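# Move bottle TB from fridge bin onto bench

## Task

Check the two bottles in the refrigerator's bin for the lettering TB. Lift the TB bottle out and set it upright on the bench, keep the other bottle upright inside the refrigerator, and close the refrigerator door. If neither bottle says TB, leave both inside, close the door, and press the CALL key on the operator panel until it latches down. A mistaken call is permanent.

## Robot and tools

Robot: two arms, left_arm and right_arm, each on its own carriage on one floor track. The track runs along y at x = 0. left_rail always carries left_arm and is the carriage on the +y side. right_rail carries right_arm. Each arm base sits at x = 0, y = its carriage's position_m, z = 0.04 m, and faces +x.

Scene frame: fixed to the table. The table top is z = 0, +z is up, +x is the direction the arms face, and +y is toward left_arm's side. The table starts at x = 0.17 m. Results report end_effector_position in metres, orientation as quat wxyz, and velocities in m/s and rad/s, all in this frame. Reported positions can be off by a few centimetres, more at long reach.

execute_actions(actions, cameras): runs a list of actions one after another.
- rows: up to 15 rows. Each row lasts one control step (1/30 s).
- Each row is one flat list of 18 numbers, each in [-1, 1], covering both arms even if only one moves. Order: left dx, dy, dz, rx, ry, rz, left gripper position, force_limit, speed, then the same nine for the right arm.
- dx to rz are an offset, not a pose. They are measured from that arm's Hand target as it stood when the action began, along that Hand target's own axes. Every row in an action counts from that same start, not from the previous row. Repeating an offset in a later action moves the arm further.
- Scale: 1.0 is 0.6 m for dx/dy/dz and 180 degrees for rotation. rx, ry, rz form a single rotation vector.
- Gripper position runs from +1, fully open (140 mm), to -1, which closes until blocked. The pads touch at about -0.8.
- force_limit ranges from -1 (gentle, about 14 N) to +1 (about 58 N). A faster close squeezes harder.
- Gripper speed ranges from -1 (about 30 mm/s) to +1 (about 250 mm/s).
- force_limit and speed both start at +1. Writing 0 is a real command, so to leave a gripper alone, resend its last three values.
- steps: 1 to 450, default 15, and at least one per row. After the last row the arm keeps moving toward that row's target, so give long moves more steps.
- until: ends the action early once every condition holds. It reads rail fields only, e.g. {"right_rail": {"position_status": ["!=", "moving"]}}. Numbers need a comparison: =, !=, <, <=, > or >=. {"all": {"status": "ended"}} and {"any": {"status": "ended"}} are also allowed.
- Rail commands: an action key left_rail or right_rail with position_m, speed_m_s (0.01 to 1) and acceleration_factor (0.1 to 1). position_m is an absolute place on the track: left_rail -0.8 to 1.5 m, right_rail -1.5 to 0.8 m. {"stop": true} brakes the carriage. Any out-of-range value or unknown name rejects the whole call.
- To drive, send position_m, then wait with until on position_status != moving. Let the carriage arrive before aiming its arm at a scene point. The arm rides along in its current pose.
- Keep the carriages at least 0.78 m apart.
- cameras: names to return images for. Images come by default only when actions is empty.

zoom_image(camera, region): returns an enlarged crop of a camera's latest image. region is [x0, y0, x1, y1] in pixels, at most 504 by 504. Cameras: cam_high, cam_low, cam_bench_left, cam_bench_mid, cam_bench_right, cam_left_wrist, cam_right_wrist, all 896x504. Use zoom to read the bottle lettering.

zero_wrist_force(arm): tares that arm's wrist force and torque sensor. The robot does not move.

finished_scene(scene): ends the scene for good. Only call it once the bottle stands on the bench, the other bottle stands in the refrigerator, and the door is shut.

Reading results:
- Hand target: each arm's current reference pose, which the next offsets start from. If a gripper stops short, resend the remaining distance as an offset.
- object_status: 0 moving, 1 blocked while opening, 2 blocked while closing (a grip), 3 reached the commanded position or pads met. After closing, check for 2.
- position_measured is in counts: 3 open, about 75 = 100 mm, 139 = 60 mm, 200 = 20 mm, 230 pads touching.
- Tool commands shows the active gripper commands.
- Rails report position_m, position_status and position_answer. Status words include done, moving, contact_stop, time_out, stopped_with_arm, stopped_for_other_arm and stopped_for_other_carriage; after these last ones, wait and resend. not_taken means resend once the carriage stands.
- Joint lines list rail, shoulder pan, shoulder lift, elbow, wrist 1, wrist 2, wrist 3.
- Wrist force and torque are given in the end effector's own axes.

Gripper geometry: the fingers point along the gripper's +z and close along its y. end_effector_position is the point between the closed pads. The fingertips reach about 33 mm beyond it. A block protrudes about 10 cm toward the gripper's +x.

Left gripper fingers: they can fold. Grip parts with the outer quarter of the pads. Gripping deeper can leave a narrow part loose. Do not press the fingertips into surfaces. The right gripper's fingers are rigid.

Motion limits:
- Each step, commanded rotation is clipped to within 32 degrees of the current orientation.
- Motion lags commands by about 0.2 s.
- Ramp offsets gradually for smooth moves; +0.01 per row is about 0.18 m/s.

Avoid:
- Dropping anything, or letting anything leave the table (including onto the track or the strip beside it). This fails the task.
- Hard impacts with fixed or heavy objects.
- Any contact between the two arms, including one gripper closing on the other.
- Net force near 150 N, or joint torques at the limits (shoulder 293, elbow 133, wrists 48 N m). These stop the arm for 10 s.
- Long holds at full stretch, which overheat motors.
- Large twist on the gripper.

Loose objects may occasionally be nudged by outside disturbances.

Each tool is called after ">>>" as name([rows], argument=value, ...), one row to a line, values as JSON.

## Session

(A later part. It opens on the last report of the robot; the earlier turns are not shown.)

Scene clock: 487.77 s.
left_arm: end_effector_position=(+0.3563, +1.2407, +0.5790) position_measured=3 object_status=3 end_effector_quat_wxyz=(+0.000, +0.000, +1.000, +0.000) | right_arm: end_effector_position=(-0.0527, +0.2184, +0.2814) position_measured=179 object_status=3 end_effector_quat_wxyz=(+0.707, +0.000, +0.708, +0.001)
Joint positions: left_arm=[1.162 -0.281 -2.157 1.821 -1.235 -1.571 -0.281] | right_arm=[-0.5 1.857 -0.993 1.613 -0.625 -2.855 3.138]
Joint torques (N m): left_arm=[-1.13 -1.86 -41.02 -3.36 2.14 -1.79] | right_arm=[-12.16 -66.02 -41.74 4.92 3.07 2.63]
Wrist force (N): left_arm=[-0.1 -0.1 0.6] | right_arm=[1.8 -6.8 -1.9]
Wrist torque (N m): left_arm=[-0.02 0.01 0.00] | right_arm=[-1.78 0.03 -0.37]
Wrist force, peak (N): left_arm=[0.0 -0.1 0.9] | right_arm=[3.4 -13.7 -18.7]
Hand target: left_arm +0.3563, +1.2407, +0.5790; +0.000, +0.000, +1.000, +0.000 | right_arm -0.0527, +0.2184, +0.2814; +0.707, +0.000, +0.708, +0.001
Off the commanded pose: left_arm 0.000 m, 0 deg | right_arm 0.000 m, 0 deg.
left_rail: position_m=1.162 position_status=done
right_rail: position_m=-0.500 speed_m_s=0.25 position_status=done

>>> execute_actions([
  {"rows":[[0,0,0,0,0,0,1,1,1,0,0.24,0.1,0,0,0,-0.4,0,-0.5]],"steps":25},
  {"rows":[[0,0,0,0,0,0,1,1,1,0,0.233,0.188,0,0,0,-0.4,0,-0.5]],"steps":60},
  {"rows":[[0,0,0,0,0,0,1,1,1,0,0,0.17,0,0,0,-0.4,0,-0.5]],"steps":50},
], cameras=["cam_right_wrist"])

Scene clock: 499.30 s.
left_arm: end_effector_position=(+0.3563, +1.2407, +0.5790) position_measured=3 object_status=3 end_effector_quat_wxyz=(+0.000, +0.000, +1.000, +0.000) | right_arm: end_effector_position=(+0.2220, +0.5023, +0.2814) position_measured=179 object_status=3 end_effector_quat_wxyz=(+0.707, +0.000, +0.707, +0.001)
Joint positions: left_arm=[1.162 -0.281 -2.157 1.821 -1.235 -1.571 -0.281] | right_arm=[-0.5 1.515 -0.704 1.091 -0.367 -3.198 3.162]
Joint torques (N m): left_arm=[1.68 -3.41 -41.16 -2.74 1.84 -1.59] | right_arm=[-9.94 -95.35 -46.35 3.78 -3.83 1.89]
Wrist force (N): left_arm=[-0.1 0.2 0.4] | right_arm=[1.6 -7.1 -1.8]
Wrist torque (N m): left_arm=[0.04 0.02 0.01] | right_arm=[-1.86 0.03 -0.34]
Wrist force, peak (N): left_arm=[-0.1 -0.3 0.9] | right_arm=[5.2 -22.0 -20.4]
Hand target: left_arm +0.3563, +1.2407, +0.5790; +0.000, +0.000, +1.000, +0.000 | right_arm +0.2220, +0.5023, +0.2814; +0.707, +0.000, +0.708, +0.001
Off the commanded pose: left_arm 0.000 m, 0 deg | right_arm 0.000 m, 0 deg.
left_rail: position_m=1.162 position_status=done
right_rail: position_m=-0.500 speed_m_s=0.25 position_status=done
camera_calibration:
cam_right_wrist: T_world_to_cam=[[-0.0051984, 0.998958, -0.0453397, -0.484502], [-0.38122, 0.0399366, 0.923621, -0.204536], [0.92447, 0.0220858, 0.380615, -0.139887], [0, 0, 0, 1]] pos_world=[0.0488294, 0.495255, 0.22019]
Images, in order (width x height): cam_right_wrist 896x504.

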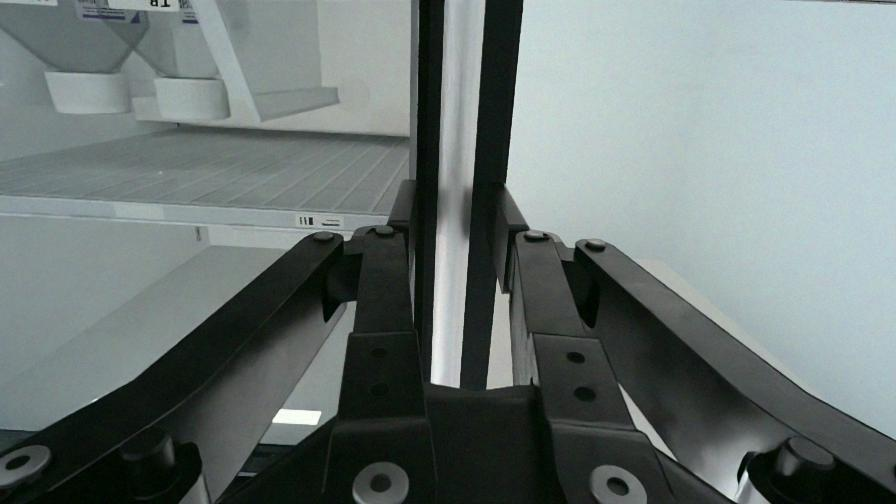

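>>> execute_actions([
  {"rows":[[0,0,0,0,0,0,1,1,1,0,0,0,0,0,0,-1,0,-1]],"steps":100},
  {"rows":[[0,0,0,0,0,0,1,1,1,0,-0.003,-0.0198,-0.0093,0,0,-1,0,-1],[0,0,0,0,0,0,1,1,1,0,-0.0066,-0.0396,-0.0185,0,0,-1,0,-1],[0,0,0,0,0,0,1,1,1,0,-0.0108,-0.0594,-0.0278,0,0,-1,0,-1]],"steps":15},
  {"rows":[[0,0,0,0,0,0,1,1,1,0,-0.003,-0.0198,-0.0093,0,0,-1,0,-1],[0,0,0,0,0,0,1,1,1,0,-0.0066,-0.0396,-0.0185,0,0,-1,0,-1],[0,0,0,0,0,0,1,1,1,0,-0.0108,-0.0594,-0.0278,0,0,-1,0,-1]],"steps":30},
])

>>> execute_actions([
  {"rows":[[0,0,0,0,0,0,1,1,1,0,-0.003,-0.0198,-0.0093,0,0,-1,0,-1],[0,0,0,0,0,0,1,1,1,0,-0.0066,-0.0396,-0.0185,0,0,-1,0,-1],[0,0,0,0,0,0,1,1,1,0,-0.0108,-0.0594,-0.0278,0,0,-1,0,-1]],"steps":15},
  {"rows":[[0,0,0,0,0,0,1,1,1,0,-0.003,-0.0198,-0.0093,0,0,-1,0,-1],[0,0,0,0,0,0,1,1,1,0,-0.0066,-0.0396,-0.0185,0,0,-1,0,-1],[0,0,0,0,0,0,1,1,1,0,-0.0108,-0.0594,-0.0278,0,0,-1,0,-1]],"steps":30},
])

Scene clock: 519.63 s.
left_arm: end_effector_position=(+0.3563, +1.2407, +0.5790) position_measured=3 object_status=3 end_effector_quat_wxyz=(+0.000, +0.000, +1.000, +0.000) | right_arm: end_effector_position=(+0.1514, +0.4863, +0.2815) position_measured=210 object_status=2 end_effector_quat_wxyz=(+0.704, -0.061, +0.705, +0.062)
Joint positions: left_arm=[1.162 -0.281 -2.157 1.821 -1.235 -1.571 -0.281] | right_arm=[-0.5 1.581 -0.81 1.288 -0.471 -3.306 3.15]
Joint torques (N m): left_arm=[-0.82 -0.22 -42.82 -3.17 1.99 -1.6] | right_arm=[68.78 -105.9 -62.36 -16.23 -43.8 -3.49]
Wrist force (N): left_arm=[0.0 -0.3 0.5] | right_arm=[-3.6 -115.9 16.8]
Wrist torque (N m): left_arm=[-0.07 -0.01 0.00] | right_arm=[-1.67 -0.05 0.01]
Wrist force, peak (N): left_arm=[-0.5 -0.1 0.8] | right_arm=[-3.6 -115.9 16.8]
Hand target: left_arm +0.3563, +1.2407, +0.5790; +0.000, +0.000, +1.000, +0.000 | right_arm +0.1514, +0.4863, +0.2815; +0.704, -0.061, +0.705, +0.062
Off the commanded pose: left_arm 0.000 m, 0 deg | right_arm 0.000 m, 0 deg.
left_rail: position_m=1.162 position_status=done
right_rail: position_m=-0.500 speed_m_s=0.25 position_status=done

Scene clock: 530.07 s.
left_arm: end_effector_position=(+0.3563, +1.2407, +0.5790) position_measured=3 object_status=3 end_effector_quat_wxyz=(+0.000, +0.000, +1.000, +0.000) | right_arm: end_effector_position=(+0.1214, +0.4731, +0.2812) position_measured=210 object_status=2 end_effector_quat_wxyz=(+0.700, -0.088, +0.703, +0.088)
Joint positions: left_arm=[1.162 -0.281 -2.157 1.821 -1.235 -1.571 -0.281] | right_arm=[-0.5 1.609 -0.857 1.372 -0.498 -3.352 3.159]
Joint torques (N m): left_arm=[-1.39 0.81 -41.32 -3.06 2.36 -1.68] | right_arm=[33.67 -93.86 -54.21 -6.69 -28.73 -0.02]
Wrist force (N): left_arm=[0.0 0.0 0.5] | right_arm=[-7.4 -92.9 12.1]
Wrist torque (N m): left_arm=[-0.01 0.01 0.00] | right_arm=[-1.72 -0.16 -0.02]
Wrist force, peak (N): left_arm=[-0.2 -0.3 0.9] | right_arm=[-2.2 -143.5 19.1]
Hand target: left_arm +0.3563, +1.2407, +0.5790; +0.000, +0.000, +1.000, +0.000 | right_arm +0.1214, +0.4731, +0.2812; +0.700, -0.088, +0.703, +0.088 (not the last commanded pose)
Tool commands: left_gripper/position=+1.0 left_gripper/force_limit=+1.0 left_gripper/speed=+1.0 right_gripper/position=-1.0 right_gripper/force_limit=+0.003922 right_gripper/speed=-1.0
Off the commanded pose: left_arm 0.000 m, 0 deg.
TORQUE FAULT: the external load on joint 6 (wrist 2) of the right arm reached its load limit, and that arm stopped for 10 seconds. A torque fault puts only its own arm into a fault stop. That arm's remaining commands of this call were not run. That arm's target is now where it stood when the stop ended, not its last command. That arm keeps its grip as last carried out and accepts commands again: back off and push less far. That arm stops again whenever a joint's load reaches its limit.
left_rail: position_m=1.162 position_status=done
right_rail: position_m=-0.500 speed_m_s=0.25 position_status=done

>>> execute_actions([
  {"rows":[[0,0,0,0,0,0,1,1,1,0,-0.006,0,0,0,0,-1,0,-1]],"steps":15},
  {"rows":[[0,0,0,0,0,0,1,1,1,0,-0.004,-0.0198,-0.0093,0,0,-1,0,-1],[0,0,0,0,0,0,1,1,1,0,-0.008,-0.0396,-0.0185,0,0,-1,0,-1],[0,0,0,0,0,0,1,1,1,0,-0.013,-0.0594,-0.0278,0,0,-1,0,-1]],"steps":25},
])

Scene clock: 539.00 s.
left_arm: end_effector_position=(+0.3563, +1.2407, +0.5790) position_measured=3 object_status=3 end_effector_quat_wxyz=(+0.000, +0.000, +1.000, +0.000) | right_arm: end_effector_position=(+0.0897, +0.4533, +0.2813) position_measured=210 object_status=2 end_effector_quat_wxyz=(+0.696, -0.118, +0.698, +0.118)
Joint positions: left_arm=[1.162 -0.281 -2.157 1.821 -1.235 -1.571 -0.281] | right_arm=[-0.5 1.639 -0.917 1.479 -0.549 -3.41 3.155]
Joint torques (N m): left_arm=[1.11 0.37 -41.8 -3.6 1.78 -1.53] | right_arm=[3.52 -109.67 -18.75 -0.6 4.14 -2.77]
Wrist force (N): left_arm=[-0.1 0.0 0.6] | right_arm=[1.2 14.8 -4.7]
Wrist torque (N m): left_arm=[0.02 0.03 0.00] | right_arm=[-1.98 0.01 0.04]
Wrist force, peak (N): left_arm=[0.1 -0.4 1.0] | right_arm=[-10.0 -93.1 12.4]
Hand target: left_arm +0.3563, +1.2407, +0.5790; +0.000, +0.000, +1.000, +0.000 | right_arm +0.0897, +0.4532, +0.2813; +0.696, -0.118, +0.698, +0.119
Off the commanded pose: left_arm 0.000 m, 0 deg | right_arm 0.000 m, 0 deg.
left_rail: position_m=1.162 position_status=done
right_rail: position_m=-0.500 speed_m_s=0.25 position_status=done

>>> execute_actions([
  {"rows":[[0,0,0,0,0,0,1,1,1,0,-0.0041,-0.0214,-0.0093,0,0,-1,0,-1],[0,0,0,0,0,0,1,1,1,0,-0.0088,-0.0429,-0.0185,0,0,-1,0,-1],[0,0,0,0,0,0,1,1,1,0,-0.0142,-0.0641,-0.0278,0,0,-1,0,-1]],"steps":15},
  {"rows":[[0,0,0,0,0,0,1,1,1,0,-0.0041,-0.0214,-0.0093,0,0,-1,0,-1],[0,0,0,0,0,0,1,1,1,0,-0.0088,-0.0429,-0.0185,0,0,-1,0,-1],[0,0,0,0,0,0,1,1,1,0,-0.0142,-0.0641,-0.0278,0,0,-1,0,-1]],"steps":25},
])

Scene clock: 559.53 s.
left_arm: end_effector_position=(+0.3563, +1.2407, +0.5790) position_measured=3 object_status=3 end_effector_quat_wxyz=(+0.000, +0.000, +1.000, +0.000) | right_arm: end_effector_position=(+0.0247, +0.4089, +0.2816) position_measured=210 object_status=2 end_effector_quat_wxyz=(+0.683, -0.179, +0.685, +0.179)
Joint positions: left_arm=[1.162 -0.281 -2.157 1.821 -1.235 -1.571 -0.281] | right_arm=[-0.5 1.7 -1.03 1.675 -0.636 -3.523 3.151]
Joint torques (N m): left_arm=[2.24 0.79 -41.53 -2.99 1.95 -1.48] | right_arm=[-5.17 -109.71 -20.73 -1.44 6.97 -3.15]
Wrist force (N): left_arm=[0.0 -0.1 0.7] | right_arm=[11.7 22.2 -5.4]
Wrist torque (N m): left_arm=[-0.02 0.00 0.01] | right_arm=[-2.01 0.15 -0.03]
Wrist force, peak (N): left_arm=[-0.1 -0.5 0.9] | right_arm=[12.0 22.2 -5.7]
Hand target: left_arm +0.3563, +1.2407, +0.5790; +0.000, +0.000, +1.000, +0.000 | right_arm +0.0247, +0.4089, +0.2816; +0.683, -0.179, +0.685, +0.179
Off the commanded pose: left_arm 0.000 m, 0 deg | right_arm 0.000 m, 0 deg.
left_rail: position_m=1.162 position_status=done
right_rail: position_m=-0.500 speed_m_s=0.25 position_status=done

>>> execute_actions([
  {"rows":[[0,0,0,0,0,0,1,1,1,0,-0.004,-0.0214,-0.0093,0,0,-1,0,-1],[0,0,0,0,0,0,1,1,1,0,-0.0087,-0.0429,-0.0185,0,0,-1,0,-1],[0,0,0,0,0,0,1,1,1,0,-0.0138,-0.0641,-0.0278,0,0,-1,0,-1]],"steps":15},
  {"rows":[[0,0,0,0,0,0,1,1,1,0,-0.004,-0.0214,-0.0093,0,0,-1,0,-1],[0,0,0,0,0,0,1,1,1,0,-0.0087,-0.0429,-0.0185,0,0,-1,0,-1],[0,0,0,0,0,0,1,1,1,0,-0.0138,-0.0641,-0.0278,0,0,-1,0,-1]],"steps":15},
  {"rows":[[0,0,0,0,0,0,1,1,1,0,-0.004,-0.0214,-0.0093,0,0,-1,0,-1],[0,0,0,0,0,0,1,1,1,0,-0.0087,-0.0429,-0.0185,0,0,-1,0,-1],[0,0,0,0,0,0,1,1,1,0,-0.0138,-0.0641,-0.0278,0,0,-1,0,-1]],"steps":25},
])

Scene clock: 571.63 s.
left_arm: end_effector_position=(+0.3563, +1.2407, +0.5790) position_measured=3 object_status=3 end_effector_quat_wxyz=(+0.000, +0.000, +1.000, +0.000) | right_arm: end_effector_position=(-0.0564, +0.3236, +0.2819) position_measured=210 object_status=2 end_effector_quat_wxyz=(+0.654, -0.266, +0.656, +0.267)
Joint positions: left_arm=[1.162 -0.281 -2.157 1.821 -1.235 -1.571 -0.281] | right_arm=[-0.5 1.777 -1.207 1.959 -0.747 -3.709 3.148]
Joint torques (N m): left_arm=[-1.5 -4.19 -41.15 -3.43 1.89 -1.54] | right_arm=[8.8 -97.2 -30.82 -7.2 0.1 -3.26]
Wrist force (N): left_arm=[-0.3 0.0 0.8] | right_arm=[21.2 3.0 -2.8]
Wrist torque (N m): left_arm=[-0.01 0.07 0.00] | right_arm=[-2.04 0.15 -0.05]
Wrist force, peak (N): left_arm=[-0.2 -0.2 1.0] | right_arm=[32.8 -0.2 2.8]
Hand target: left_arm +0.3563, +1.2407, +0.5790; +0.000, +0.000, +1.000, +0.000 | right_arm -0.0564, +0.3236, +0.2819; +0.654, -0.266, +0.656, +0.267
Off the commanded pose: left_arm 0.000 m, 0 deg | right_arm 0.000 m, 0 deg.
left_rail: position_m=1.162 position_status=done
right_rail: position_m=-0.500 speed_m_s=0.25 position_status=done

>>> execute_actions([
  {"rows":[[0,0,0,0,0,0,1,1,1,0.001,-0.004,-0.0214,-0.0093,0,0,-1,0,-1],[0,0,0,0,0,0,1,1,1,0.001,-0.0088,-0.0429,-0.0185,0,0,-1,0,-1],[0,0,0,0,0,0,1,1,1,0.0015,-0.0141,-0.0641,-0.0278,0,0,-1,0,-1]],"steps":15},
  {"rows":[[0,0,0,0,0,0,1,1,1,0,-0.004,-0.0214,-0.0093,0,0,-1,0,-1],[0,0,0,0,0,0,1,1,1,0,-0.0087,-0.0429,-0.0185,0,0,-1,0,-1],[0,0,0,0,0,0,1,1,1,0,-0.014,-0.0641,-0.0278,0,0,-1,0,-1]],"steps":15},
  {"rows":[[0,0,0,0,0,0,1,1,1,0,-0.004,-0.0214,-0.0093,0,0,-1,0,-1],[0,0,0,0,0,0,1,1,1,0,-0.0087,-0.0429,-0.0185,0,0,-1,0,-1],[0,0,0,0,0,0,1,1,1,0,-0.014,-0.0641,-0.0278,0,0,-1,0,-1]],"steps":25},
])

>>> execute_actions([
  {"rows":[[0,0,0,0,0,0,1,1,1,0,-0.004,-0.0214,-0.0093,0,0,-1,0,-1],[0,0,0,0,0,0,1,1,1,0,-0.0087,-0.0429,-0.0185,0,0,-1,0,-1],[0,0,0,0,0,0,1,1,1,0,-0.014,-0.0641,-0.0278,0,0,-1,0,-1]],"steps":15},
  {"rows":[[0,0,0,0,0,0,1,1,1,0,-0.004,-0.0214,-0.0093,0,0,-1,0,-1],[0,0,0,0,0,0,1,1,1,0,-0.0087,-0.0429,-0.0185,0,0,-1,0,-1],[0,0,0,0,0,0,1,1,1,0,-0.014,-0.0641,-0.0278,0,0,-1,0,-1]],"steps":25},
])

Scene clock: 596.30 s.
left_arm: end_effector_position=(+0.3563, +1.2407, +0.5790) position_measured=3 object_status=3 end_effector_quat_wxyz=(+0.000, +0.000, +1.000, +0.000) | right_arm: end_effector_position=(-0.1124, +0.2199, +0.2812) position_measured=210 object_status=2 end_effector_quat_wxyz=(+0.613, -0.349, +0.616, +0.350)
Joint positions: left_arm=[1.162 -0.281 -2.157 1.821 -1.235 -1.571 -0.281] | right_arm=[-0.5 1.816 -1.407 2.241 -0.831 -3.932 3.147]
Joint torques (N m): left_arm=[1 2.46 -41.56 -3.27 1.76 -2.01] | right_arm=[14.24 -65.03 -25.62 -6.99 -4.25 -2.87]
Wrist force (N): left_arm=[-0.1 -0.2 0.7] | right_arm=[-0.2 -3.3 -0.1]
Wrist torque (N m): left_arm=[-0.05 0.01 0.00] | right_arm=[-0.52 1.90 -0.18]
Wrist force, peak (N): left_arm=[-0.2 0.0 1.0] | right_arm=[29.8 -9.2 3.6]
Hand target: left_arm +0.3563, +1.2407, +0.5790; +0.000, +0.000, +1.000, +0.000 | right_arm -0.1124, +0.2199, +0.2812; +0.613, -0.349, +0.616, +0.350
Off the commanded pose: left_arm 0.000 m, 0 deg | right_arm 0.000 m, 0 deg.
left_rail: position_m=1.162 position_status=done
right_rail: position_m=-0.500 speed_m_s=0.25 position_status=done

Scene clock: 597.83 s.
left_arm: end_effector_position=(+0.3563, +1.2407, +0.5790) position_measured=3 object_status=3 end_effector_quat_wxyz=(+0.000, +0.000, +1.000, +0.000) | right_arm: end_effector_position=(-0.1339, +0.1443, +0.2813) position_measured=210 object_status=2 end_effector_quat_wxyz=(+0.581, -0.402, +0.583, +0.403)
Joint positions: left_arm=[1.162 -0.281 -2.157 1.821 -1.235 -1.571 -0.281] | right_arm=[-0.5 1.798 -1.571 2.427 -0.854 -4.124 3.146]
Joint torques (N m): left_arm=[0.43 0.88 -40.56 -3.3 2.02 -1.6] | right_arm=[2.49 -50.09 -32.23 -3.24 -13.24 -3.04]
Wrist force (N): left_arm=[-0.1 0.2 0.4] | right_arm=[3.5 -24.8 2.9]
Wrist torque (N m): left_arm=[0.04 0.01 0.01] | right_arm=[-0.50 1.97 -0.22]
Wrist force, peak (N): left_arm=[0.0 0.0 0.9] | right_arm=[3.3 -24.8 2.8]
Hand target: left_arm +0.3563, +1.2407, +0.5790; +0.000, +0.000, +1.000, +0.000 | right_arm -0.1339, +0.1442, +0.2813; +0.580, -0.402, +0.583, +0.403
Off the commanded pose: left_arm 0.000 m, 0 deg | right_arm 0.000 m, 0 deg.
left_rail: position_m=1.162 position_status=done
right_rail: position_m=-0.500 speed_m_s=0.25 position_status=done

>>> execute_actions([
  {"rows":[[0,0,0,0,0,0,1,1,1,0,-0.0046,-0.0214,-0.0093,0,0,-1,0,-1],[0,0,0,0,0,0,1,1,1,0,-0.0095,-0.0429,-0.0185,0,0,-1,0,-1],[0,0,0,0,0,0,1,1,1,0,-0.0152,-0.0641,-0.0278,0,0,-1,0,-1]],"steps":15},
  {"rows":[[0,0,0,0,0,0,1,1,1,0,-0.0042,-0.0214,-0.0093,0,0,-1,0,-1],[0,0,0,0,0,0,1,1,1,0,-0.009,-0.0429,-0.0185,0,0,-1,0,-1],[0,0,0,0,0,0,1,1,1,0,-0.0145,-0.0641,-0.0278,0,0,-1,0,-1]],"steps":25},
])

>>> execute_actions([
  {"rows":[[0,0,0,0,0,0,1,1,1,0,-0.0042,-0.0214,-0.0093,0,0,-1,0,-1],[0,0,0,0,0,0,1,1,1,0,-0.009,-0.0429,-0.0185,0,0,-1,0,-1],[0,0,0,0,0,0,1,1,1,0,-0.0145,-0.0641,-0.0278,0,0,-1,0,-1]],"steps":15},
  {"rows":[[0,0,0,0,0,0,1,1,1,0,-0.0042,-0.0214,-0.0093,0,0,-1,0,-1],[0,0,0,0,0,0,1,1,1,0,-0.009,-0.0429,-0.0185,0,0,-1,0,-1],[0,0,0,0,0,0,1,1,1,0,-0.0145,-0.0641,-0.0278,0,0,-1,0,-1]],"steps":25},
], cameras=["cam_right_wrist","cam_bench_mid"])

Scene clock: 612.30 s.
left_arm: end_effector_position=(+0.3563, +1.2407, +0.5790) position_measured=3 object_status=3 end_effector_quat_wxyz=(+0.000, +0.000, +1.000, +0.000) | right_arm: end_effector_position=(-0.1409, +0.0657, +0.2814) position_measured=210 object_status=2 end_effector_quat_wxyz=(+0.543, -0.451, +0.545, +0.452)
Joint positions: left_arm=[1.162 -0.281 -2.157 1.821 -1.235 -1.571 -0.281] | right_arm=[-0.5 1.694 -1.797 2.613 -0.815 -4.403 3.145]
Joint torques (N m): left_arm=[-0.53 -2.36 -42.26 -3.21 1.5 -1.8] | right_arm=[2.51 -34.29 -31.32 -3.9 -10.85 2.64]
Wrist force (N): left_arm=[-0.1 -0.3 0.8] | right_arm=[4.4 -19.7 2.1]
Wrist torque (N m): left_arm=[-0.08 0.01 0.00] | right_arm=[-0.38 1.93 -0.28]
Wrist force, peak (N): left_arm=[-0.3 -0.3 1.0] | right_arm=[-26.1 -8.3 -2.0]
Hand target: left_arm +0.3563, +1.2407, +0.5790; +0.000, +0.000, +1.000, +0.000 | right_arm -0.1409, +0.0656, +0.2814; +0.543, -0.451, +0.545, +0.452
Off the commanded pose: left_arm 0.000 m, 0 deg | right_arm 0.000 m, 0 deg.
left_rail: position_m=1.162 position_status=done
right_rail: position_m=-0.500 speed_m_s=0.25 position_status=done

Scene clock: 613.83 s.
left_arm: end_effector_position=(+0.3563, +1.2407, +0.5790) position_measured=3 object_status=3 end_effector_quat_wxyz=(+0.000, +0.000, +1.000, +0.000) | right_arm: end_effector_position=(-0.1381, +0.0063, +0.2775) position_measured=210 object_status=2 end_effector_quat_wxyz=(+0.518, -0.479, +0.519, +0.482)
Joint positions: left_arm=[1.162 -0.281 -2.157 1.821 -1.235 -1.571 -0.281] | right_arm=[-0.5 1.509 -2.047 2.747 -0.701 -4.698 3.145]
Joint torques (N m): left_arm=[0.76 1.91 -42.22 -3.53 2.09 -1.57] | right_arm=[35.44 35.45 -17.47 6.72 -9.8 -1.64]
Wrist force (N): left_arm=[-0.2 -0.1 0.6] | right_arm=[-39.6 -35.5 5.2]
Wrist torque (N m): left_arm=[-0.03 0.04 0.01] | right_arm=[-0.30 1.46 -0.39]
Wrist force, peak (N): left_arm=[0.1 -0.1 1.0] | right_arm=[30.5 -101.7 14.4]
Hand target: left_arm +0.3563, +1.2407, +0.5790; +0.000, +0.000, +1.000, +0.000 | right_arm -0.1380, +0.0063, +0.2774; +0.518, -0.479, +0.519, +0.482 (not the last commanded pose)
Off the commanded pose: left_arm 0.000 m, 0 deg | right_arm 0.020 m, 4 deg.
left_rail: position_m=1.162 position_status=done
right_rail: position_m=-0.500 speed_m_s=0.25 position_status=done
pose unreachable (right arm): on one or more control steps of this call, first in action 1 (counted from 0), this arm could not follow its commanded pose, so it was not sent that pose on those steps. It may still have moved: this result reports where it is.
cause: moving toward the commanded pose would bring two parts of the arm too close to each other (joints 4 (elbow) to 6 (wrist 2) lie between them).
camera_calibration:
cam_right_wrist: T_world_to_cam=[[-0.996464, 0.0717923, -0.0436597, -0.122568], [-0.0677644, -0.379397, 0.922749, -0.27222], [0.0496819, 0.922444, 0.382921, 0.0782112], [0, 0, 0, 1]] pos_world=[-0.144467, -0.166626, 0.215891]
Images, in order (width x height): cam_bench_mid 896x504, cam_right_wrist 896x504.

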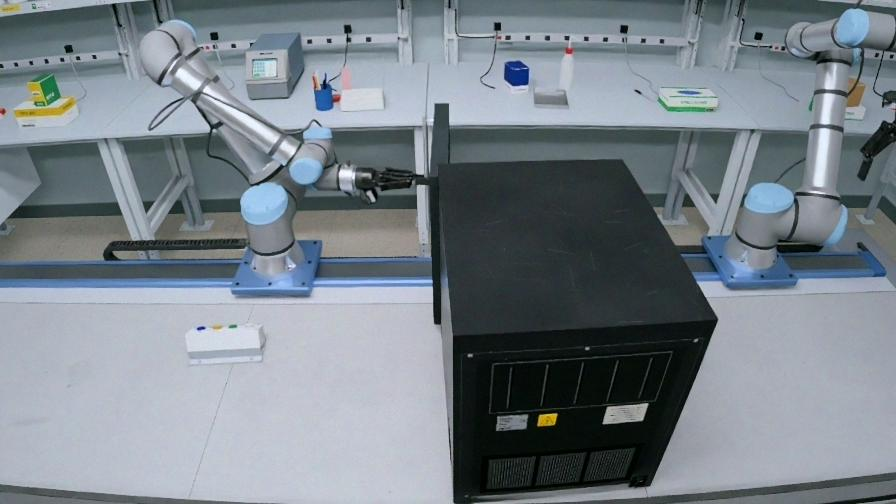

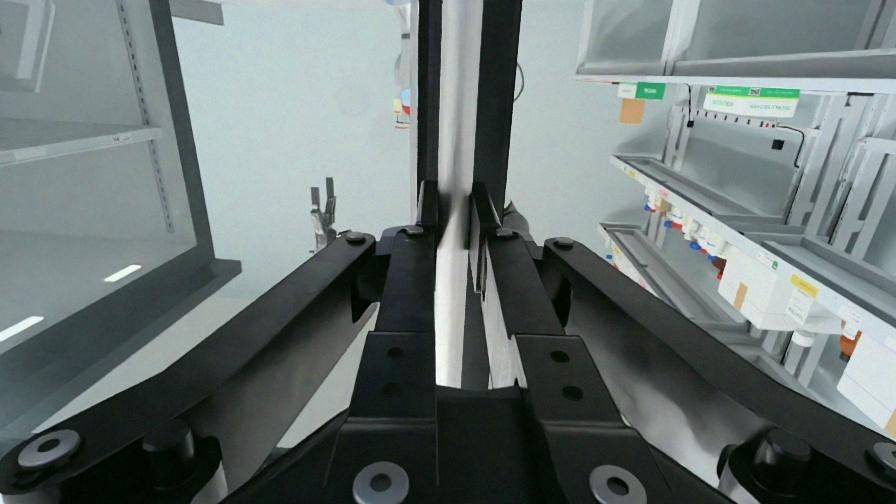

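>>> execute_actions([
  {"left_rail":{"position_m":1.05,"speed_m_s":0.4},"rows":[[0,0,0,0,0,0,1,1,1,-0.006,-0.002,0,0,0,0,-1,0,-1]],"steps":90,"until":{"left_rail":{"position_status":["!=","moving"]}}},
  {"rows":[[0.227,-0.58,0,0,0,0.17,1,1,1,0,0,0,0,0,0,-1,0,-1]],"steps":40},
  {"rows":[[0,0,0,0,0,0.08,1,1,1,0,0,0,0,0,0,-1,0,-1]],"steps":40},
])

Scene clock: 657.03 s.
left_arm: end_effector_position=(+0.2201, +0.7806, +0.5790) position_measured=3 object_status=3 end_effector_quat_wxyz=(+0.000, +0.383, +0.924, +0.000) | right_arm: end_effector_position=(-0.1368, +0.0062, +0.2810) position_measured=210 object_status=2 end_effector_quat_wxyz=(+0.518, -0.479, +0.519, +0.482)
Joint positions: left_arm=[1.05 -1.41 -2.188 1.832 -1.215 -1.571 -0.625] | right_arm=[-0.5 1.501 -2.061 2.744 -0.684 -4.705 3.145]
Joint torques (N m): left_arm=[11.69 17.94 -54.95 -8.03 -2.26 1.83] | right_arm=[-4.51 -24.6 -64.14 -12.7 -6.98 0.71]
Wrist force (N): left_arm=[0.3 -0.3 1.0] | right_arm=[23.2 -9.3 1.0]
Wrist torque (N m): left_arm=[-0.07 -0.10 -0.12] | right_arm=[-0.47 2.24 -0.27]
Wrist force, peak (N): left_arm=[-12.0 6.5 8.1] | right_arm=[-42.5 -33.5 4.9]
Hand target: left_arm +0.2201, +0.7806, +0.5790; +0.000, +0.383, +0.924, +0.000 | right_arm -0.1368, +0.0062, +0.2810; +0.518, -0.479, +0.519, +0.482
Off the commanded pose: left_arm 0.000 m, 0 deg | right_arm 0.000 m, 0 deg.
left_rail: position_m=1.050 speed_m_s=0.40 position_status=done
right_rail: position_m=-0.500 speed_m_s=0.25 position_status=done

>>> execute_actions([
  {"rows":[[0.224,-0.53,0,0,0,0.17,1,1,1,0,0,0,0,0,0,-1,0,-1]],"steps":40},
  {"rows":[[0,0,0,0,0,0.08,1,1,1,0,0,0,0,0,0,-1,0,-1]],"steps":25},
  {"rows":[[0,-0.1,0,-0.17,0,0,1,1,1,0,0,0,0,0,0,-1,0,-1]],"steps":30},
  {"rows":[[0,0,0,-0.17,0,0,1,1,1,0,0,0,0,0,0,-1,0,-1]],"steps":30},
  {"rows":[[0,0,0,-0.16,0,0,1,1,1,0,0,0,0,0,0,-1,0,-1]],"steps":30},
  {"rows":[[0,0,0,0,0,-0.17,1,1,1,0,0,0,0,0,0,-1,0,-1]],"steps":30},
  {"rows":[[0,0,0,0,0,-0.17,1,1,1,0,0,0,0,0,0,-1,0,-1]],"steps":30},
  {"rows":[[0,0,0,0,0,-0.16,1,1,1,0,0,0,0,0,0,-1,0,-1]],"steps":40},
])

Scene clock: 674.77 s.
left_arm: end_effector_position=(-0.1598, +0.6508, +0.5790) position_measured=3 object_status=3 end_effector_quat_wxyz=(+0.707, +0.000, +0.707, +0.000) | right_arm: end_effector_position=(-0.1368, +0.0062, +0.2810) position_measured=210 object_status=2 end_effector_quat_wxyz=(+0.518, -0.479, +0.519, +0.482)
Joint positions: left_arm=[1.05 -2.744 -1.473 1.706 -0.232 -1.173 -3.142] | right_arm=[-0.5 1.501 -2.061 2.744 -0.684 -4.705 3.145]
Joint torques (N m): left_arm=[12.71 -37.31 -33.72 5.93 -2.06 -1.75] | right_arm=[2.66 -23.83 -60.99 -15.24 -6.52 0.65]
Wrist force (N): left_arm=[0.6 1.4 0.8] | right_arm=[23.2 -9.4 0.7]
Wrist torque (N m): left_arm=[0.24 -0.06 -0.05] | right_arm=[-0.47 2.26 -0.27]
Wrist force, peak (N): left_arm=[2.4 18.8 -3.0] | right_arm=[23.7 -9.4 0.6]
Hand target: left_arm -0.1598, +0.6508, +0.5790; +0.707, +0.000, +0.707, +0.000 | right_arm -0.1368, +0.0062, +0.2810; +0.518, -0.479, +0.519, +0.482
Off the commanded pose: left_arm 0.000 m, 0 deg | right_arm 0.000 m, 0 deg.
left_rail: position_m=1.050 speed_m_s=0.40 position_status=done
right_rail: position_m=-0.500 speed_m_s=0.25 position_status=done

>>> execute_actions([
  {"left_rail":{"position_m":0.80},"steps":90,"until":{"left_rail":{"position_status":["!=","moving"]}}},
  {"rows":[[0.2,-0.1,0.05,0,0,0,1,1,1,0,0,0,0,0,0,-1,0,-1]],"steps":40},
  {"rows":[[0.25,-0.05,0,0,0,0,1,1,1,0,0,0,0,0,0,-1,0,-1]],"steps":50},
], cameras=["cam_left_wrist","cam_bench_mid"])

Scene clock: 687.80 s.
left_arm: end_effector_position=(-0.1297, +0.3107, +0.3090) position_measured=3 object_status=3 end_effector_quat_wxyz=(+0.707, +0.000, +0.707, +0.000) | right_arm: end_effector_position=(-0.1368, +0.0062, +0.2810) position_measured=210 object_status=2 end_effector_quat_wxyz=(+0.518, -0.479, +0.519, +0.482)
Joint positions: left_arm=[0.8 -2.596 -1.21 1.903 -0.693 -1.025 -3.142] | right_arm=[-0.5 1.501 -2.061 2.744 -0.684 -4.705 3.145]
Joint torques (N m): left_arm=[12.49 -51.23 -26.24 -0.56 2.57 1.92] | right_arm=[7.69 -23.94 -57.82 -16.14 -5.98 0.77]
Wrist force (N): left_arm=[0.3 1.5 0.7] | right_arm=[22.7 -9.3 0.6]
Wrist torque (N m): left_arm=[0.25 0.02 -0.32] | right_arm=[-0.45 2.36 -0.27]
Wrist force, peak (N): left_arm=[-17.7 12.5 -4.9] | right_arm=[23.7 -9.4 0.6]
Hand target: left_arm -0.1297, +0.3107, +0.3090; +0.707, +0.000, +0.707, +0.000 | right_arm -0.1368, +0.0062, +0.2810; +0.518, -0.479, +0.519, +0.482
Off the commanded pose: left_arm 0.000 m, 0 deg | right_arm 0.000 m, 0 deg.
left_rail: position_m=0.800 speed_m_s=0.40 position_status=done
right_rail: position_m=-0.500 speed_m_s=0.25 position_status=done
camera_calibration:
cam_left_wrist: T_world_to_cam=[[0.0142523, 0.999399, 0.0315968, -0.302263], [-0.345379, -0.0247345, 0.938137, -0.327698], [0.938355, -0.0242835, 0.344819, 0.204539], [0, 0, 0, 1]] pos_world=[-0.300802, 0.298943, 0.246447]
Images, in order (width x height): cam_bench_mid 896x504, cam_left_wrist 896x504.

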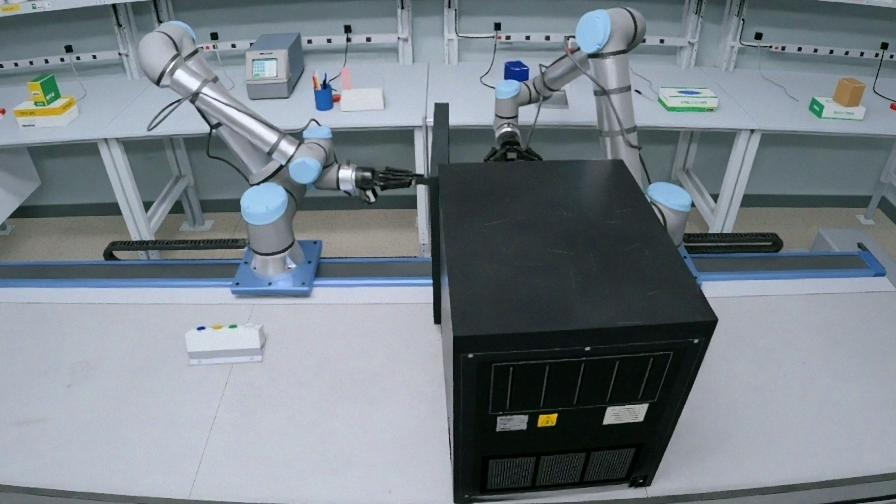

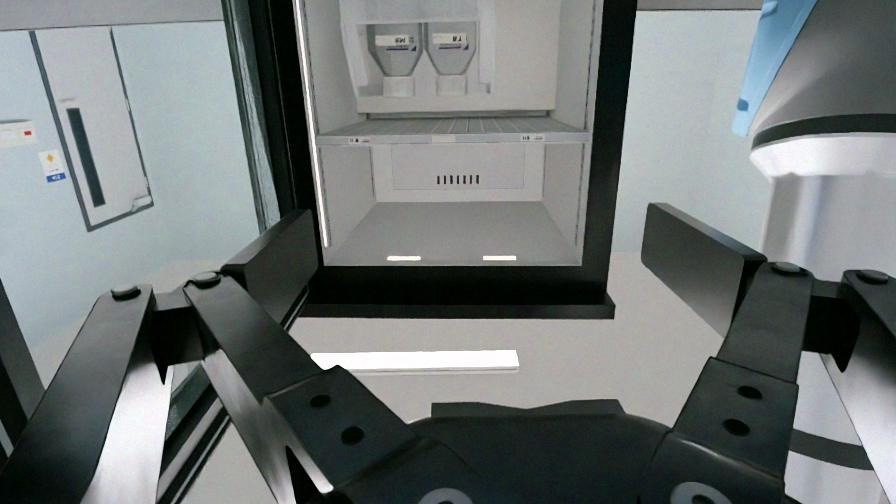

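>>> zoom_image(camera="cam_left_wrist", region=[300, 0, 640, 150])

>>> zoom_image(camera="cam_left_wrist", region=[425, 25, 480, 65])

Scaled by 1.482 from the camera's 896x504 image, which has a finer 1280x720 frame.

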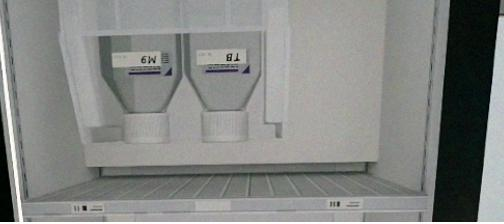

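Scaled by 9.164 from the camera's 896x504 image, which has a finer 1280x720 frame.

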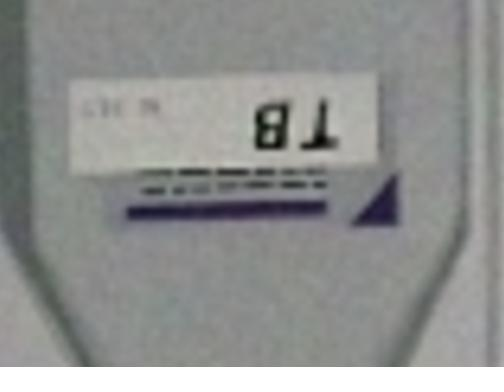

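>>> zoom_image(camera="cam_left_wrist", region=[450, 34, 464, 44])

Scaled by 36.000 from the camera's 896x504 image, which has a finer 1280x720 frame.

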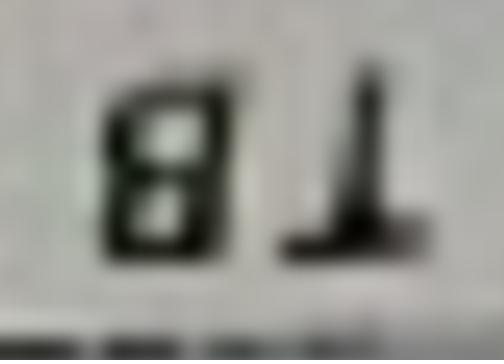

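>>> execute_actions([
  {"rows":[[0.06,-0.006,0.3,0,0,0,0.05,1,0,0,0,0,0,0,0,-1,0,-1]],"steps":40},
  {"rows":[[0.055,-0.007,0.333,0,0,0,0.05,1,0,0,0,0,0,0,0,-1,0,-1]],"steps":50},
], cameras=["cam_left_wrist"])

>>> zoom_image(camera="cam_left_wrist", region=[250, 0, 650, 250])

Scene clock: 725.63 s.
left_arm: end_effector_position=(+0.2501, +0.3029, +0.2400) position_measured=123 object_status=3 end_effector_quat_wxyz=(+0.707, +0.000, +0.707, +0.000) | right_arm: end_effector_position=(-0.1368, +0.0062, +0.2810) position_measured=210 object_status=2 end_effector_quat_wxyz=(+0.518, -0.479, +0.519, +0.482)
Joint positions: left_arm=[0.8 -2.103 -1.351 2.283 -0.932 -0.532 -3.142] | right_arm=[-0.5 1.501 -2.061 2.744 -0.684 -4.705 3.145]
Joint torques (N m): left_arm=[12.98 -33.78 -33.4 -1.43 2.75 2.26] | right_arm=[9.45 -23.48 -55.14 -15.83 -5.91 0.54]
Wrist force (N): left_arm=[0.5 1.4 1.0] | right_arm=[23.2 -9.3 1.1]
Wrist torque (N m): left_arm=[0.25 0.02 -0.30] | right_arm=[-0.47 2.24 -0.28]
Wrist force, peak (N): left_arm=[-4.9 -3.4 -21.2] | right_arm=[23.7 -9.4 0.9]
Hand target: left_arm +0.2501, +0.3029, +0.2400; +0.707, +0.000, +0.707, +0.000 | right_arm -0.1368, +0.0062, +0.2810; +0.518, -0.479, +0.519, +0.482
Off the commanded pose: left_arm 0.000 m, 0 deg | right_arm 0.000 m, 0 deg.
left_rail: position_m=0.800 speed_m_s=0.40 position_status=done
right_rail: position_m=-0.500 speed_m_s=0.25 position_status=done
camera_calibration:
cam_left_wrist: T_world_to_cam=[[0.0142523, 0.999399, 0.0315968, -0.297705], [-0.345379, -0.0247345, 0.938137, -0.132043], [0.938355, -0.0242835, 0.344819, -0.128374], [0, 0, 0, 1]] pos_world=[0.079098, 0.291143, 0.177547]
Images, in order (width x height): cam_left_wrist 896x504.

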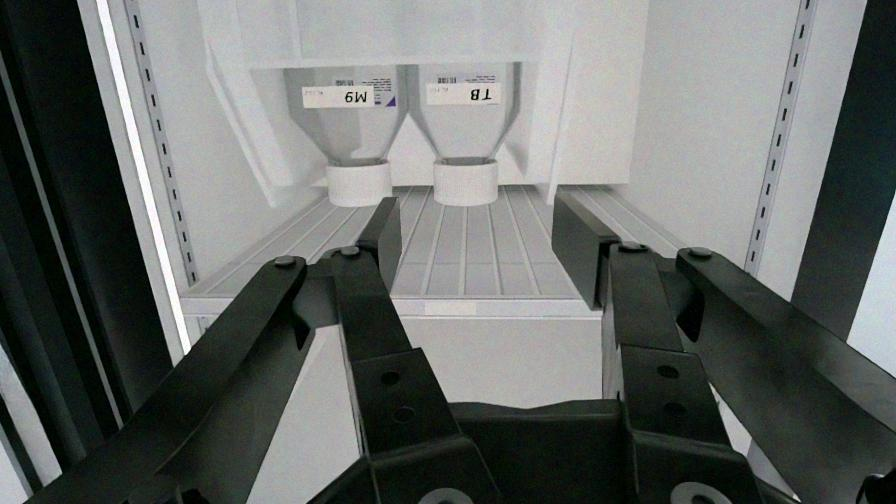

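Scaled by 1.260 from the camera's 896x504 image, which has a finer 1280x720 frame.

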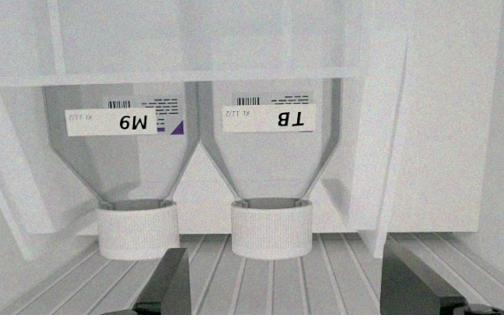

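>>> execute_actions([
  {"rows":[[0,-0.003,0.12,0,0,0,-0.02,1,0,0,0,0,0,0,0,-1,0,-1]],"steps":50},
], cameras=["cam_left_wrist"])

Scene clock: 767.30 s.
left_arm: end_effector_position=(+0.3221, +0.3011, +0.2400) position_measured=131 object_status=3 end_effector_quat_wxyz=(+0.707, +0.000, +0.707, +0.000) | right_arm: end_effector_position=(-0.1368, +0.0062, +0.2810) position_measured=210 object_status=2 end_effector_quat_wxyz=(+0.518, -0.479, +0.519, +0.482)
Joint positions: left_arm=[0.8 -1.964 -1.359 2.295 -0.935 -0.393 -3.142] | right_arm=[-0.5 1.501 -2.061 2.744 -0.684 -4.705 3.145]
Joint torques (N m): left_arm=[9.95 -32.33 -32.81 4.25 2.46 1.42] | right_arm=[10.55 -22.01 -52.12 -15.58 -5.26 0.39]
Wrist force (N): left_arm=[0.5 1.7 0.8] | right_arm=[22.9 -9.2 0.6]
Wrist torque (N m): left_arm=[0.32 -0.01 -0.25] | right_arm=[-0.43 2.31 -0.28]
Wrist force, peak (N): left_arm=[0.5 -1.4 -11.0] | right_arm=[23.6 -9.7 0.7]
Hand target: left_arm +0.3221, +0.3011, +0.2400; +0.707, +0.000, +0.707, +0.000 | right_arm -0.1368, +0.0062, +0.2810; +0.518, -0.479, +0.519, +0.482
Off the commanded pose: left_arm 0.000 m, 0 deg | right_arm 0.000 m, 0 deg.
left_rail: position_m=0.800 speed_m_s=0.40 position_status=done
right_rail: position_m=-0.500 speed_m_s=0.25 position_status=done
camera_calibration:
cam_left_wrist: T_world_to_cam=[[0.0142523, 0.999399, 0.0315968, -0.296932], [-0.345379, -0.0247345, 0.938137, -0.107221], [0.938355, -0.0242835, 0.344819, -0.195979], [0, 0, 0, 1]] pos_world=[0.151098, 0.289343, 0.177547]
Images, in order (width x height): cam_left_wrist 896x504.

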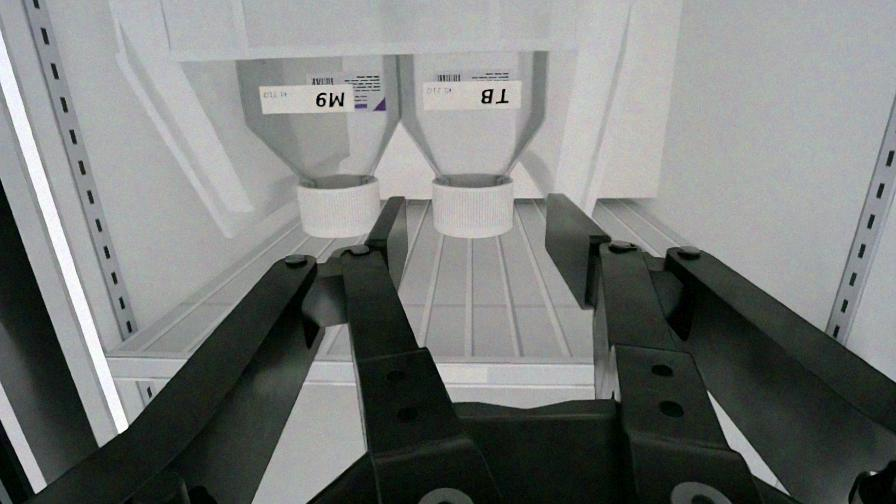

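>>> execute_actions([
  {"rows":[[0,0,0.06,0,0,0,-0.02,1,0,0,0,0,0,0,0,-1,0,-1]],"steps":30},
  {"rows":[[0,0,0.06,0,0,0,-0.02,1,0,0,0,0,0,0,0,-1,0,-1]],"steps":40},
], cameras=["cam_left_wrist"])

Scene clock: 779.50 s.
left_arm: end_effector_position=(+0.3941, +0.3012, +0.2400) position_measured=131 object_status=3 end_effector_quat_wxyz=(+0.707, +0.000, +0.707, +0.000) | right_arm: end_effector_position=(-0.1368, +0.0062, +0.2810) position_measured=210 object_status=2 end_effector_quat_wxyz=(+0.518, -0.479, +0.519, +0.482)
Joint positions: left_arm=[0.8 -1.818 -1.356 2.29 -0.933 -0.248 -3.142] | right_arm=[-0.5 1.501 -2.061 2.744 -0.684 -4.705 3.145]
Joint torques (N m): left_arm=[11.64 -34.31 -33.93 3.82 2.46 -1.99] | right_arm=[9.86 -23.42 -50.12 -15.69 -5.03 0.4]
Wrist force (N): left_arm=[0.7 1.4 0.7] | right_arm=[22.9 -9.4 0.9]
Wrist torque (N m): left_arm=[0.26 -0.01 -0.23] | right_arm=[-0.44 2.26 -0.27]
Wrist force, peak (N): left_arm=[0.4 0.6 -7.1] | right_arm=[23.6 -9.7 0.5]
Hand target: left_arm +0.3941, +0.3012, +0.2400; +0.707, +0.000, +0.707, +0.000 | right_arm -0.1368, +0.0062, +0.2810; +0.518, -0.479, +0.519, +0.482
Off the commanded pose: left_arm 0.000 m, 0 deg | right_arm 0.000 m, 0 deg.
left_rail: position_m=0.800 speed_m_s=0.40 position_status=done
right_rail: position_m=-0.500 speed_m_s=0.25 position_status=done
camera_calibration:
cam_left_wrist: T_world_to_cam=[[0.0142523, 0.999399, 0.0315968, -0.298058], [-0.345379, -0.0247345, 0.938137, -0.0823509], [0.938355, -0.0242835, 0.344819, -0.263538], [0, 0, 0, 1]] pos_world=[0.223098, 0.289443, 0.177547]
Images, in order (width x height): cam_left_wrist 896x504.

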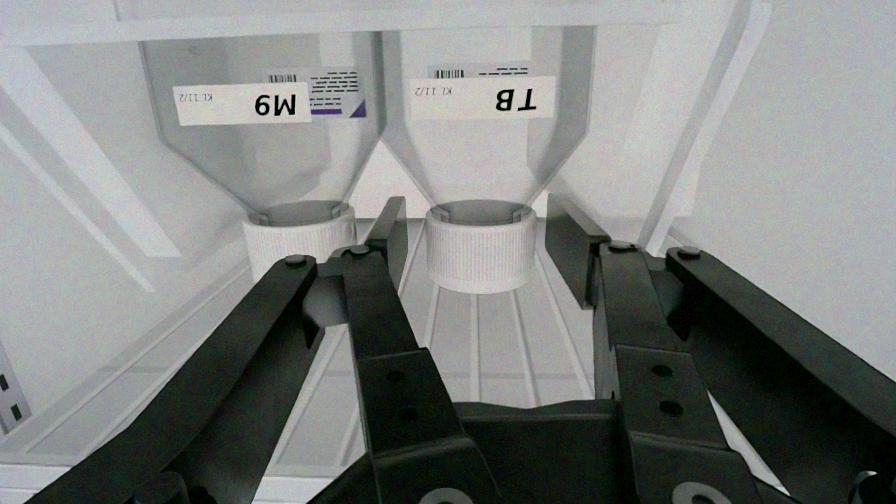

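>>> execute_actions([
  {"rows":[[0,0.003,0.002,0,0,0,-0.02,1,0,0,0,0,0,0,0,-1,0,-1]],"steps":25},
  {"rows":[[0,0,0,0,0,0,-1,-0.1,-1,0,0,0,0,0,0,-1,0,-1]],"steps":90},
], cameras=["cam_left_wrist"])

Scene clock: 793.30 s.
left_arm: end_effector_position=(+0.3953, +0.3029, +0.2400) position_measured=159 object_status=2 end_effector_quat_wxyz=(+0.707, +0.000, +0.707, +0.000) | right_arm: end_effector_position=(-0.1368, +0.0062, +0.2810) position_measured=210 object_status=2 end_effector_quat_wxyz=(+0.518, -0.479, +0.519, +0.482)
Joint positions: left_arm=[0.8 -1.817 -1.358 2.293 -0.934 -0.246 -3.142] | right_arm=[-0.5 1.501 -2.061 2.744 -0.684 -4.705 3.145]
Joint torques (N m): left_arm=[2.18 -58.1 -32.14 -2.05 1.73 1.3] | right_arm=[8.15 -21.91 -49.64 -15.89 -4.76 0.03]
Wrist force (N): left_arm=[0.4 0.3 0.2] | right_arm=[23.0 -9.6 0.6]
Wrist torque (N m): left_arm=[0.29 -0.01 -0.26] | right_arm=[-0.48 2.23 -0.28]
Wrist force, peak (N): left_arm=[0.8 1.8 0.8] | right_arm=[23.5 -9.7 0.7]
Hand target: left_arm +0.3953, +0.3029, +0.2400; +0.707, +0.000, +0.707, +0.000 | right_arm -0.1368, +0.0062, +0.2810; +0.518, -0.479, +0.519, +0.482
Off the commanded pose: left_arm 0.000 m, 0 deg | right_arm 0.000 m, 0 deg.
left_rail: position_m=0.800 speed_m_s=0.40 position_status=done
right_rail: position_m=-0.500 speed_m_s=0.25 position_status=done
camera_calibration:
cam_left_wrist: T_world_to_cam=[[0.0142524, 0.999399, 0.0315966, -0.299774], [-0.345379, -0.0247343, 0.938137, -0.0818945], [0.938355, -0.0242835, 0.344819, -0.264623], [0, 0, 0, 1]] pos_world=[0.224298, 0.291143, 0.177547]
Images, in order (width x height): cam_left_wrist 896x504.

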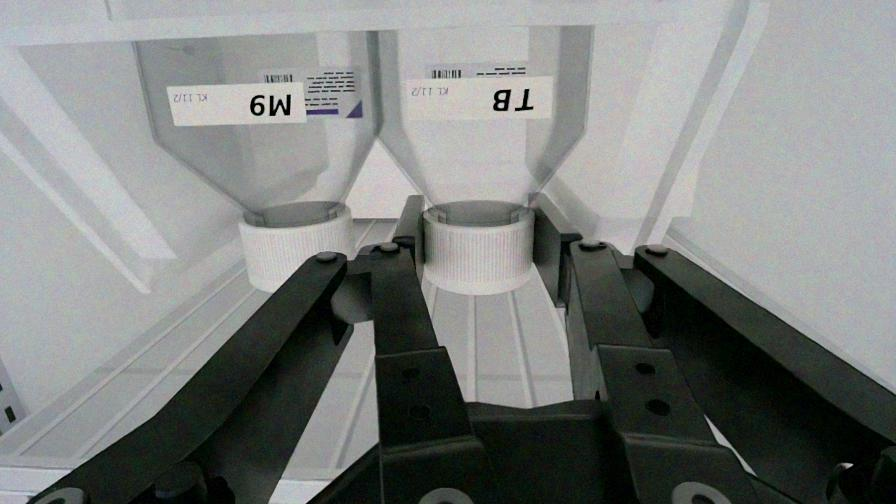

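>>> execute_actions([
  {"rows":[[-0.004,0,0,0,0,0,-1,-0.1,-1,0,0,0,0,0,0,-1,0,-1],[-0.01,0,0,0,0,0,-1,-0.1,-1,0,0,0,0,0,0,-1,0,-1],[-0.016,0,0,0,0,0,-1,-0.1,-1,0,0,0,0,0,0,-1,0,-1],[-0.022,0,0,0,0,0,-1,-0.1,-1,0,0,0,0,0,0,-1,0,-1],[-0.028,0,0,0,0,0,-1,-0.1,-1,0,0,0,0,0,0,-1,0,-1],[-0.033,0,0,0,0,0,-1,-0.1,-1,0,0,0,0,0,0,-1,0,-1]],"steps":40},
])

>>> execute_actions([
  {"rows":[[-0.004,0,0,0,0,0,-1,-0.1,-1,0,0,0,0,0,0,-1,0,-1],[-0.01,0,0,0,0,0,-1,-0.1,-1,0,0,0,0,0,0,-1,0,-1],[-0.016,0,0,0,0,0,-1,-0.1,-1,0,0,0,0,0,0,-1,0,-1],[-0.022,0,0,0,0,0,-1,-0.1,-1,0,0,0,0,0,0,-1,0,-1],[-0.025,0,0,0,0,0,-1,-0.1,-1,0,0,0,0,0,0,-1,0,-1]],"steps":40},
], cameras=["cam_left_wrist"])

Scene clock: 806.83 s.
left_arm: end_effector_position=(+0.3953, +0.3030, +0.2598) position_measured=159 object_status=2 end_effector_quat_wxyz=(+0.707, +0.000, +0.707, +0.000) | right_arm: end_effector_position=(-0.1368, +0.0062, +0.2810) position_measured=210 object_status=2 end_effector_quat_wxyz=(+0.518, -0.479, +0.519, +0.482)
Joint positions: left_arm=[0.8 -1.817 -1.392 2.282 -0.889 -0.246 -3.142] | right_arm=[-0.5 1.501 -2.061 2.744 -0.684 -4.705 3.145]
Joint torques (N m): left_arm=[-0.15 -60.49 -36.35 4.13 -2.08 -2.09] | right_arm=[7.83 -21.27 -50.22 -15.95 -3.95 0.29]
Wrist force (N): left_arm=[4.3 1.4 0.8] | right_arm=[22.4 -9.7 0.6]
Wrist torque (N m): left_arm=[0.25 0.09 -0.05] | right_arm=[-0.49 2.27 -0.28]
Wrist force, peak (N): left_arm=[5.8 1.3 0.7] | right_arm=[23.4 -9.8 0.6]
Hand target: left_arm +0.3953, +0.3030, +0.2598; +0.707, +0.000, +0.707, +0.000 | right_arm -0.1368, +0.0062, +0.2810; +0.518, -0.479, +0.519, +0.482
Off the commanded pose: left_arm 0.000 m, 0 deg | right_arm 0.000 m, 0 deg.
left_rail: position_m=0.800 speed_m_s=0.40 position_status=done
right_rail: position_m=-0.500 speed_m_s=0.25 position_status=done

Scene clock: 808.37 s.
left_arm: end_effector_position=(+0.3953, +0.3030, +0.2748) position_measured=159 object_status=2 end_effector_quat_wxyz=(+0.707, +0.000, +0.707, +0.000) | right_arm: end_effector_position=(-0.1368, +0.0062, +0.2810) position_measured=210 object_status=2 end_effector_quat_wxyz=(+0.518, -0.479, +0.519, +0.482)
Joint positions: left_arm=[0.8 -1.817 -1.417 2.272 -0.855 -0.246 -3.142] | right_arm=[-0.5 1.501 -2.061 2.744 -0.684 -4.705 3.145]
Joint torques (N m): left_arm=[-7.64 -60.1 -37.92 4.11 -0.37 -1.91] | right_arm=[5.99 -17.91 -49.82 -16.2 -4.06 0]
Wrist force (N): left_arm=[4.7 1.5 1.0] | right_arm=[22.7 -9.4 0.5]
Wrist torque (N m): left_arm=[0.26 0.01 -0.05] | right_arm=[-0.41 2.26 -0.27]
Wrist force, peak (N): left_arm=[5.8 1.5 0.5] | right_arm=[23.2 -9.4 0.8]
Hand target: left_arm +0.3953, +0.3030, +0.2748; +0.707, +0.000, +0.707, +0.000 | right_arm -0.1368, +0.0062, +0.2810; +0.518, -0.479, +0.519, +0.482
Off the commanded pose: left_arm 0.000 m, 0 deg | right_arm 0.000 m, 0 deg.
left_rail: position_m=0.800 speed_m_s=0.40 position_status=done
right_rail: position_m=-0.500 speed_m_s=0.25 position_status=done
camera_calibration:
cam_left_wrist: T_world_to_cam=[[0.0142523, 0.999399, 0.0315968, -0.300974], [-0.345379, -0.0247345, 0.938137, -0.114539], [0.938355, -0.0242835, 0.344819, -0.27662], [0, 0, 0, 1]] pos_world=[0.224298, 0.291243, 0.212347]
Images, in order (width x height): cam_left_wrist 896x504.

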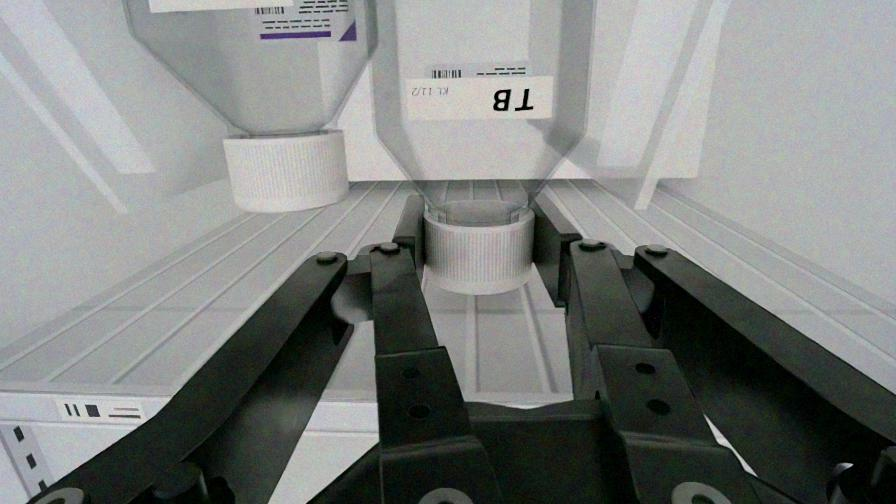

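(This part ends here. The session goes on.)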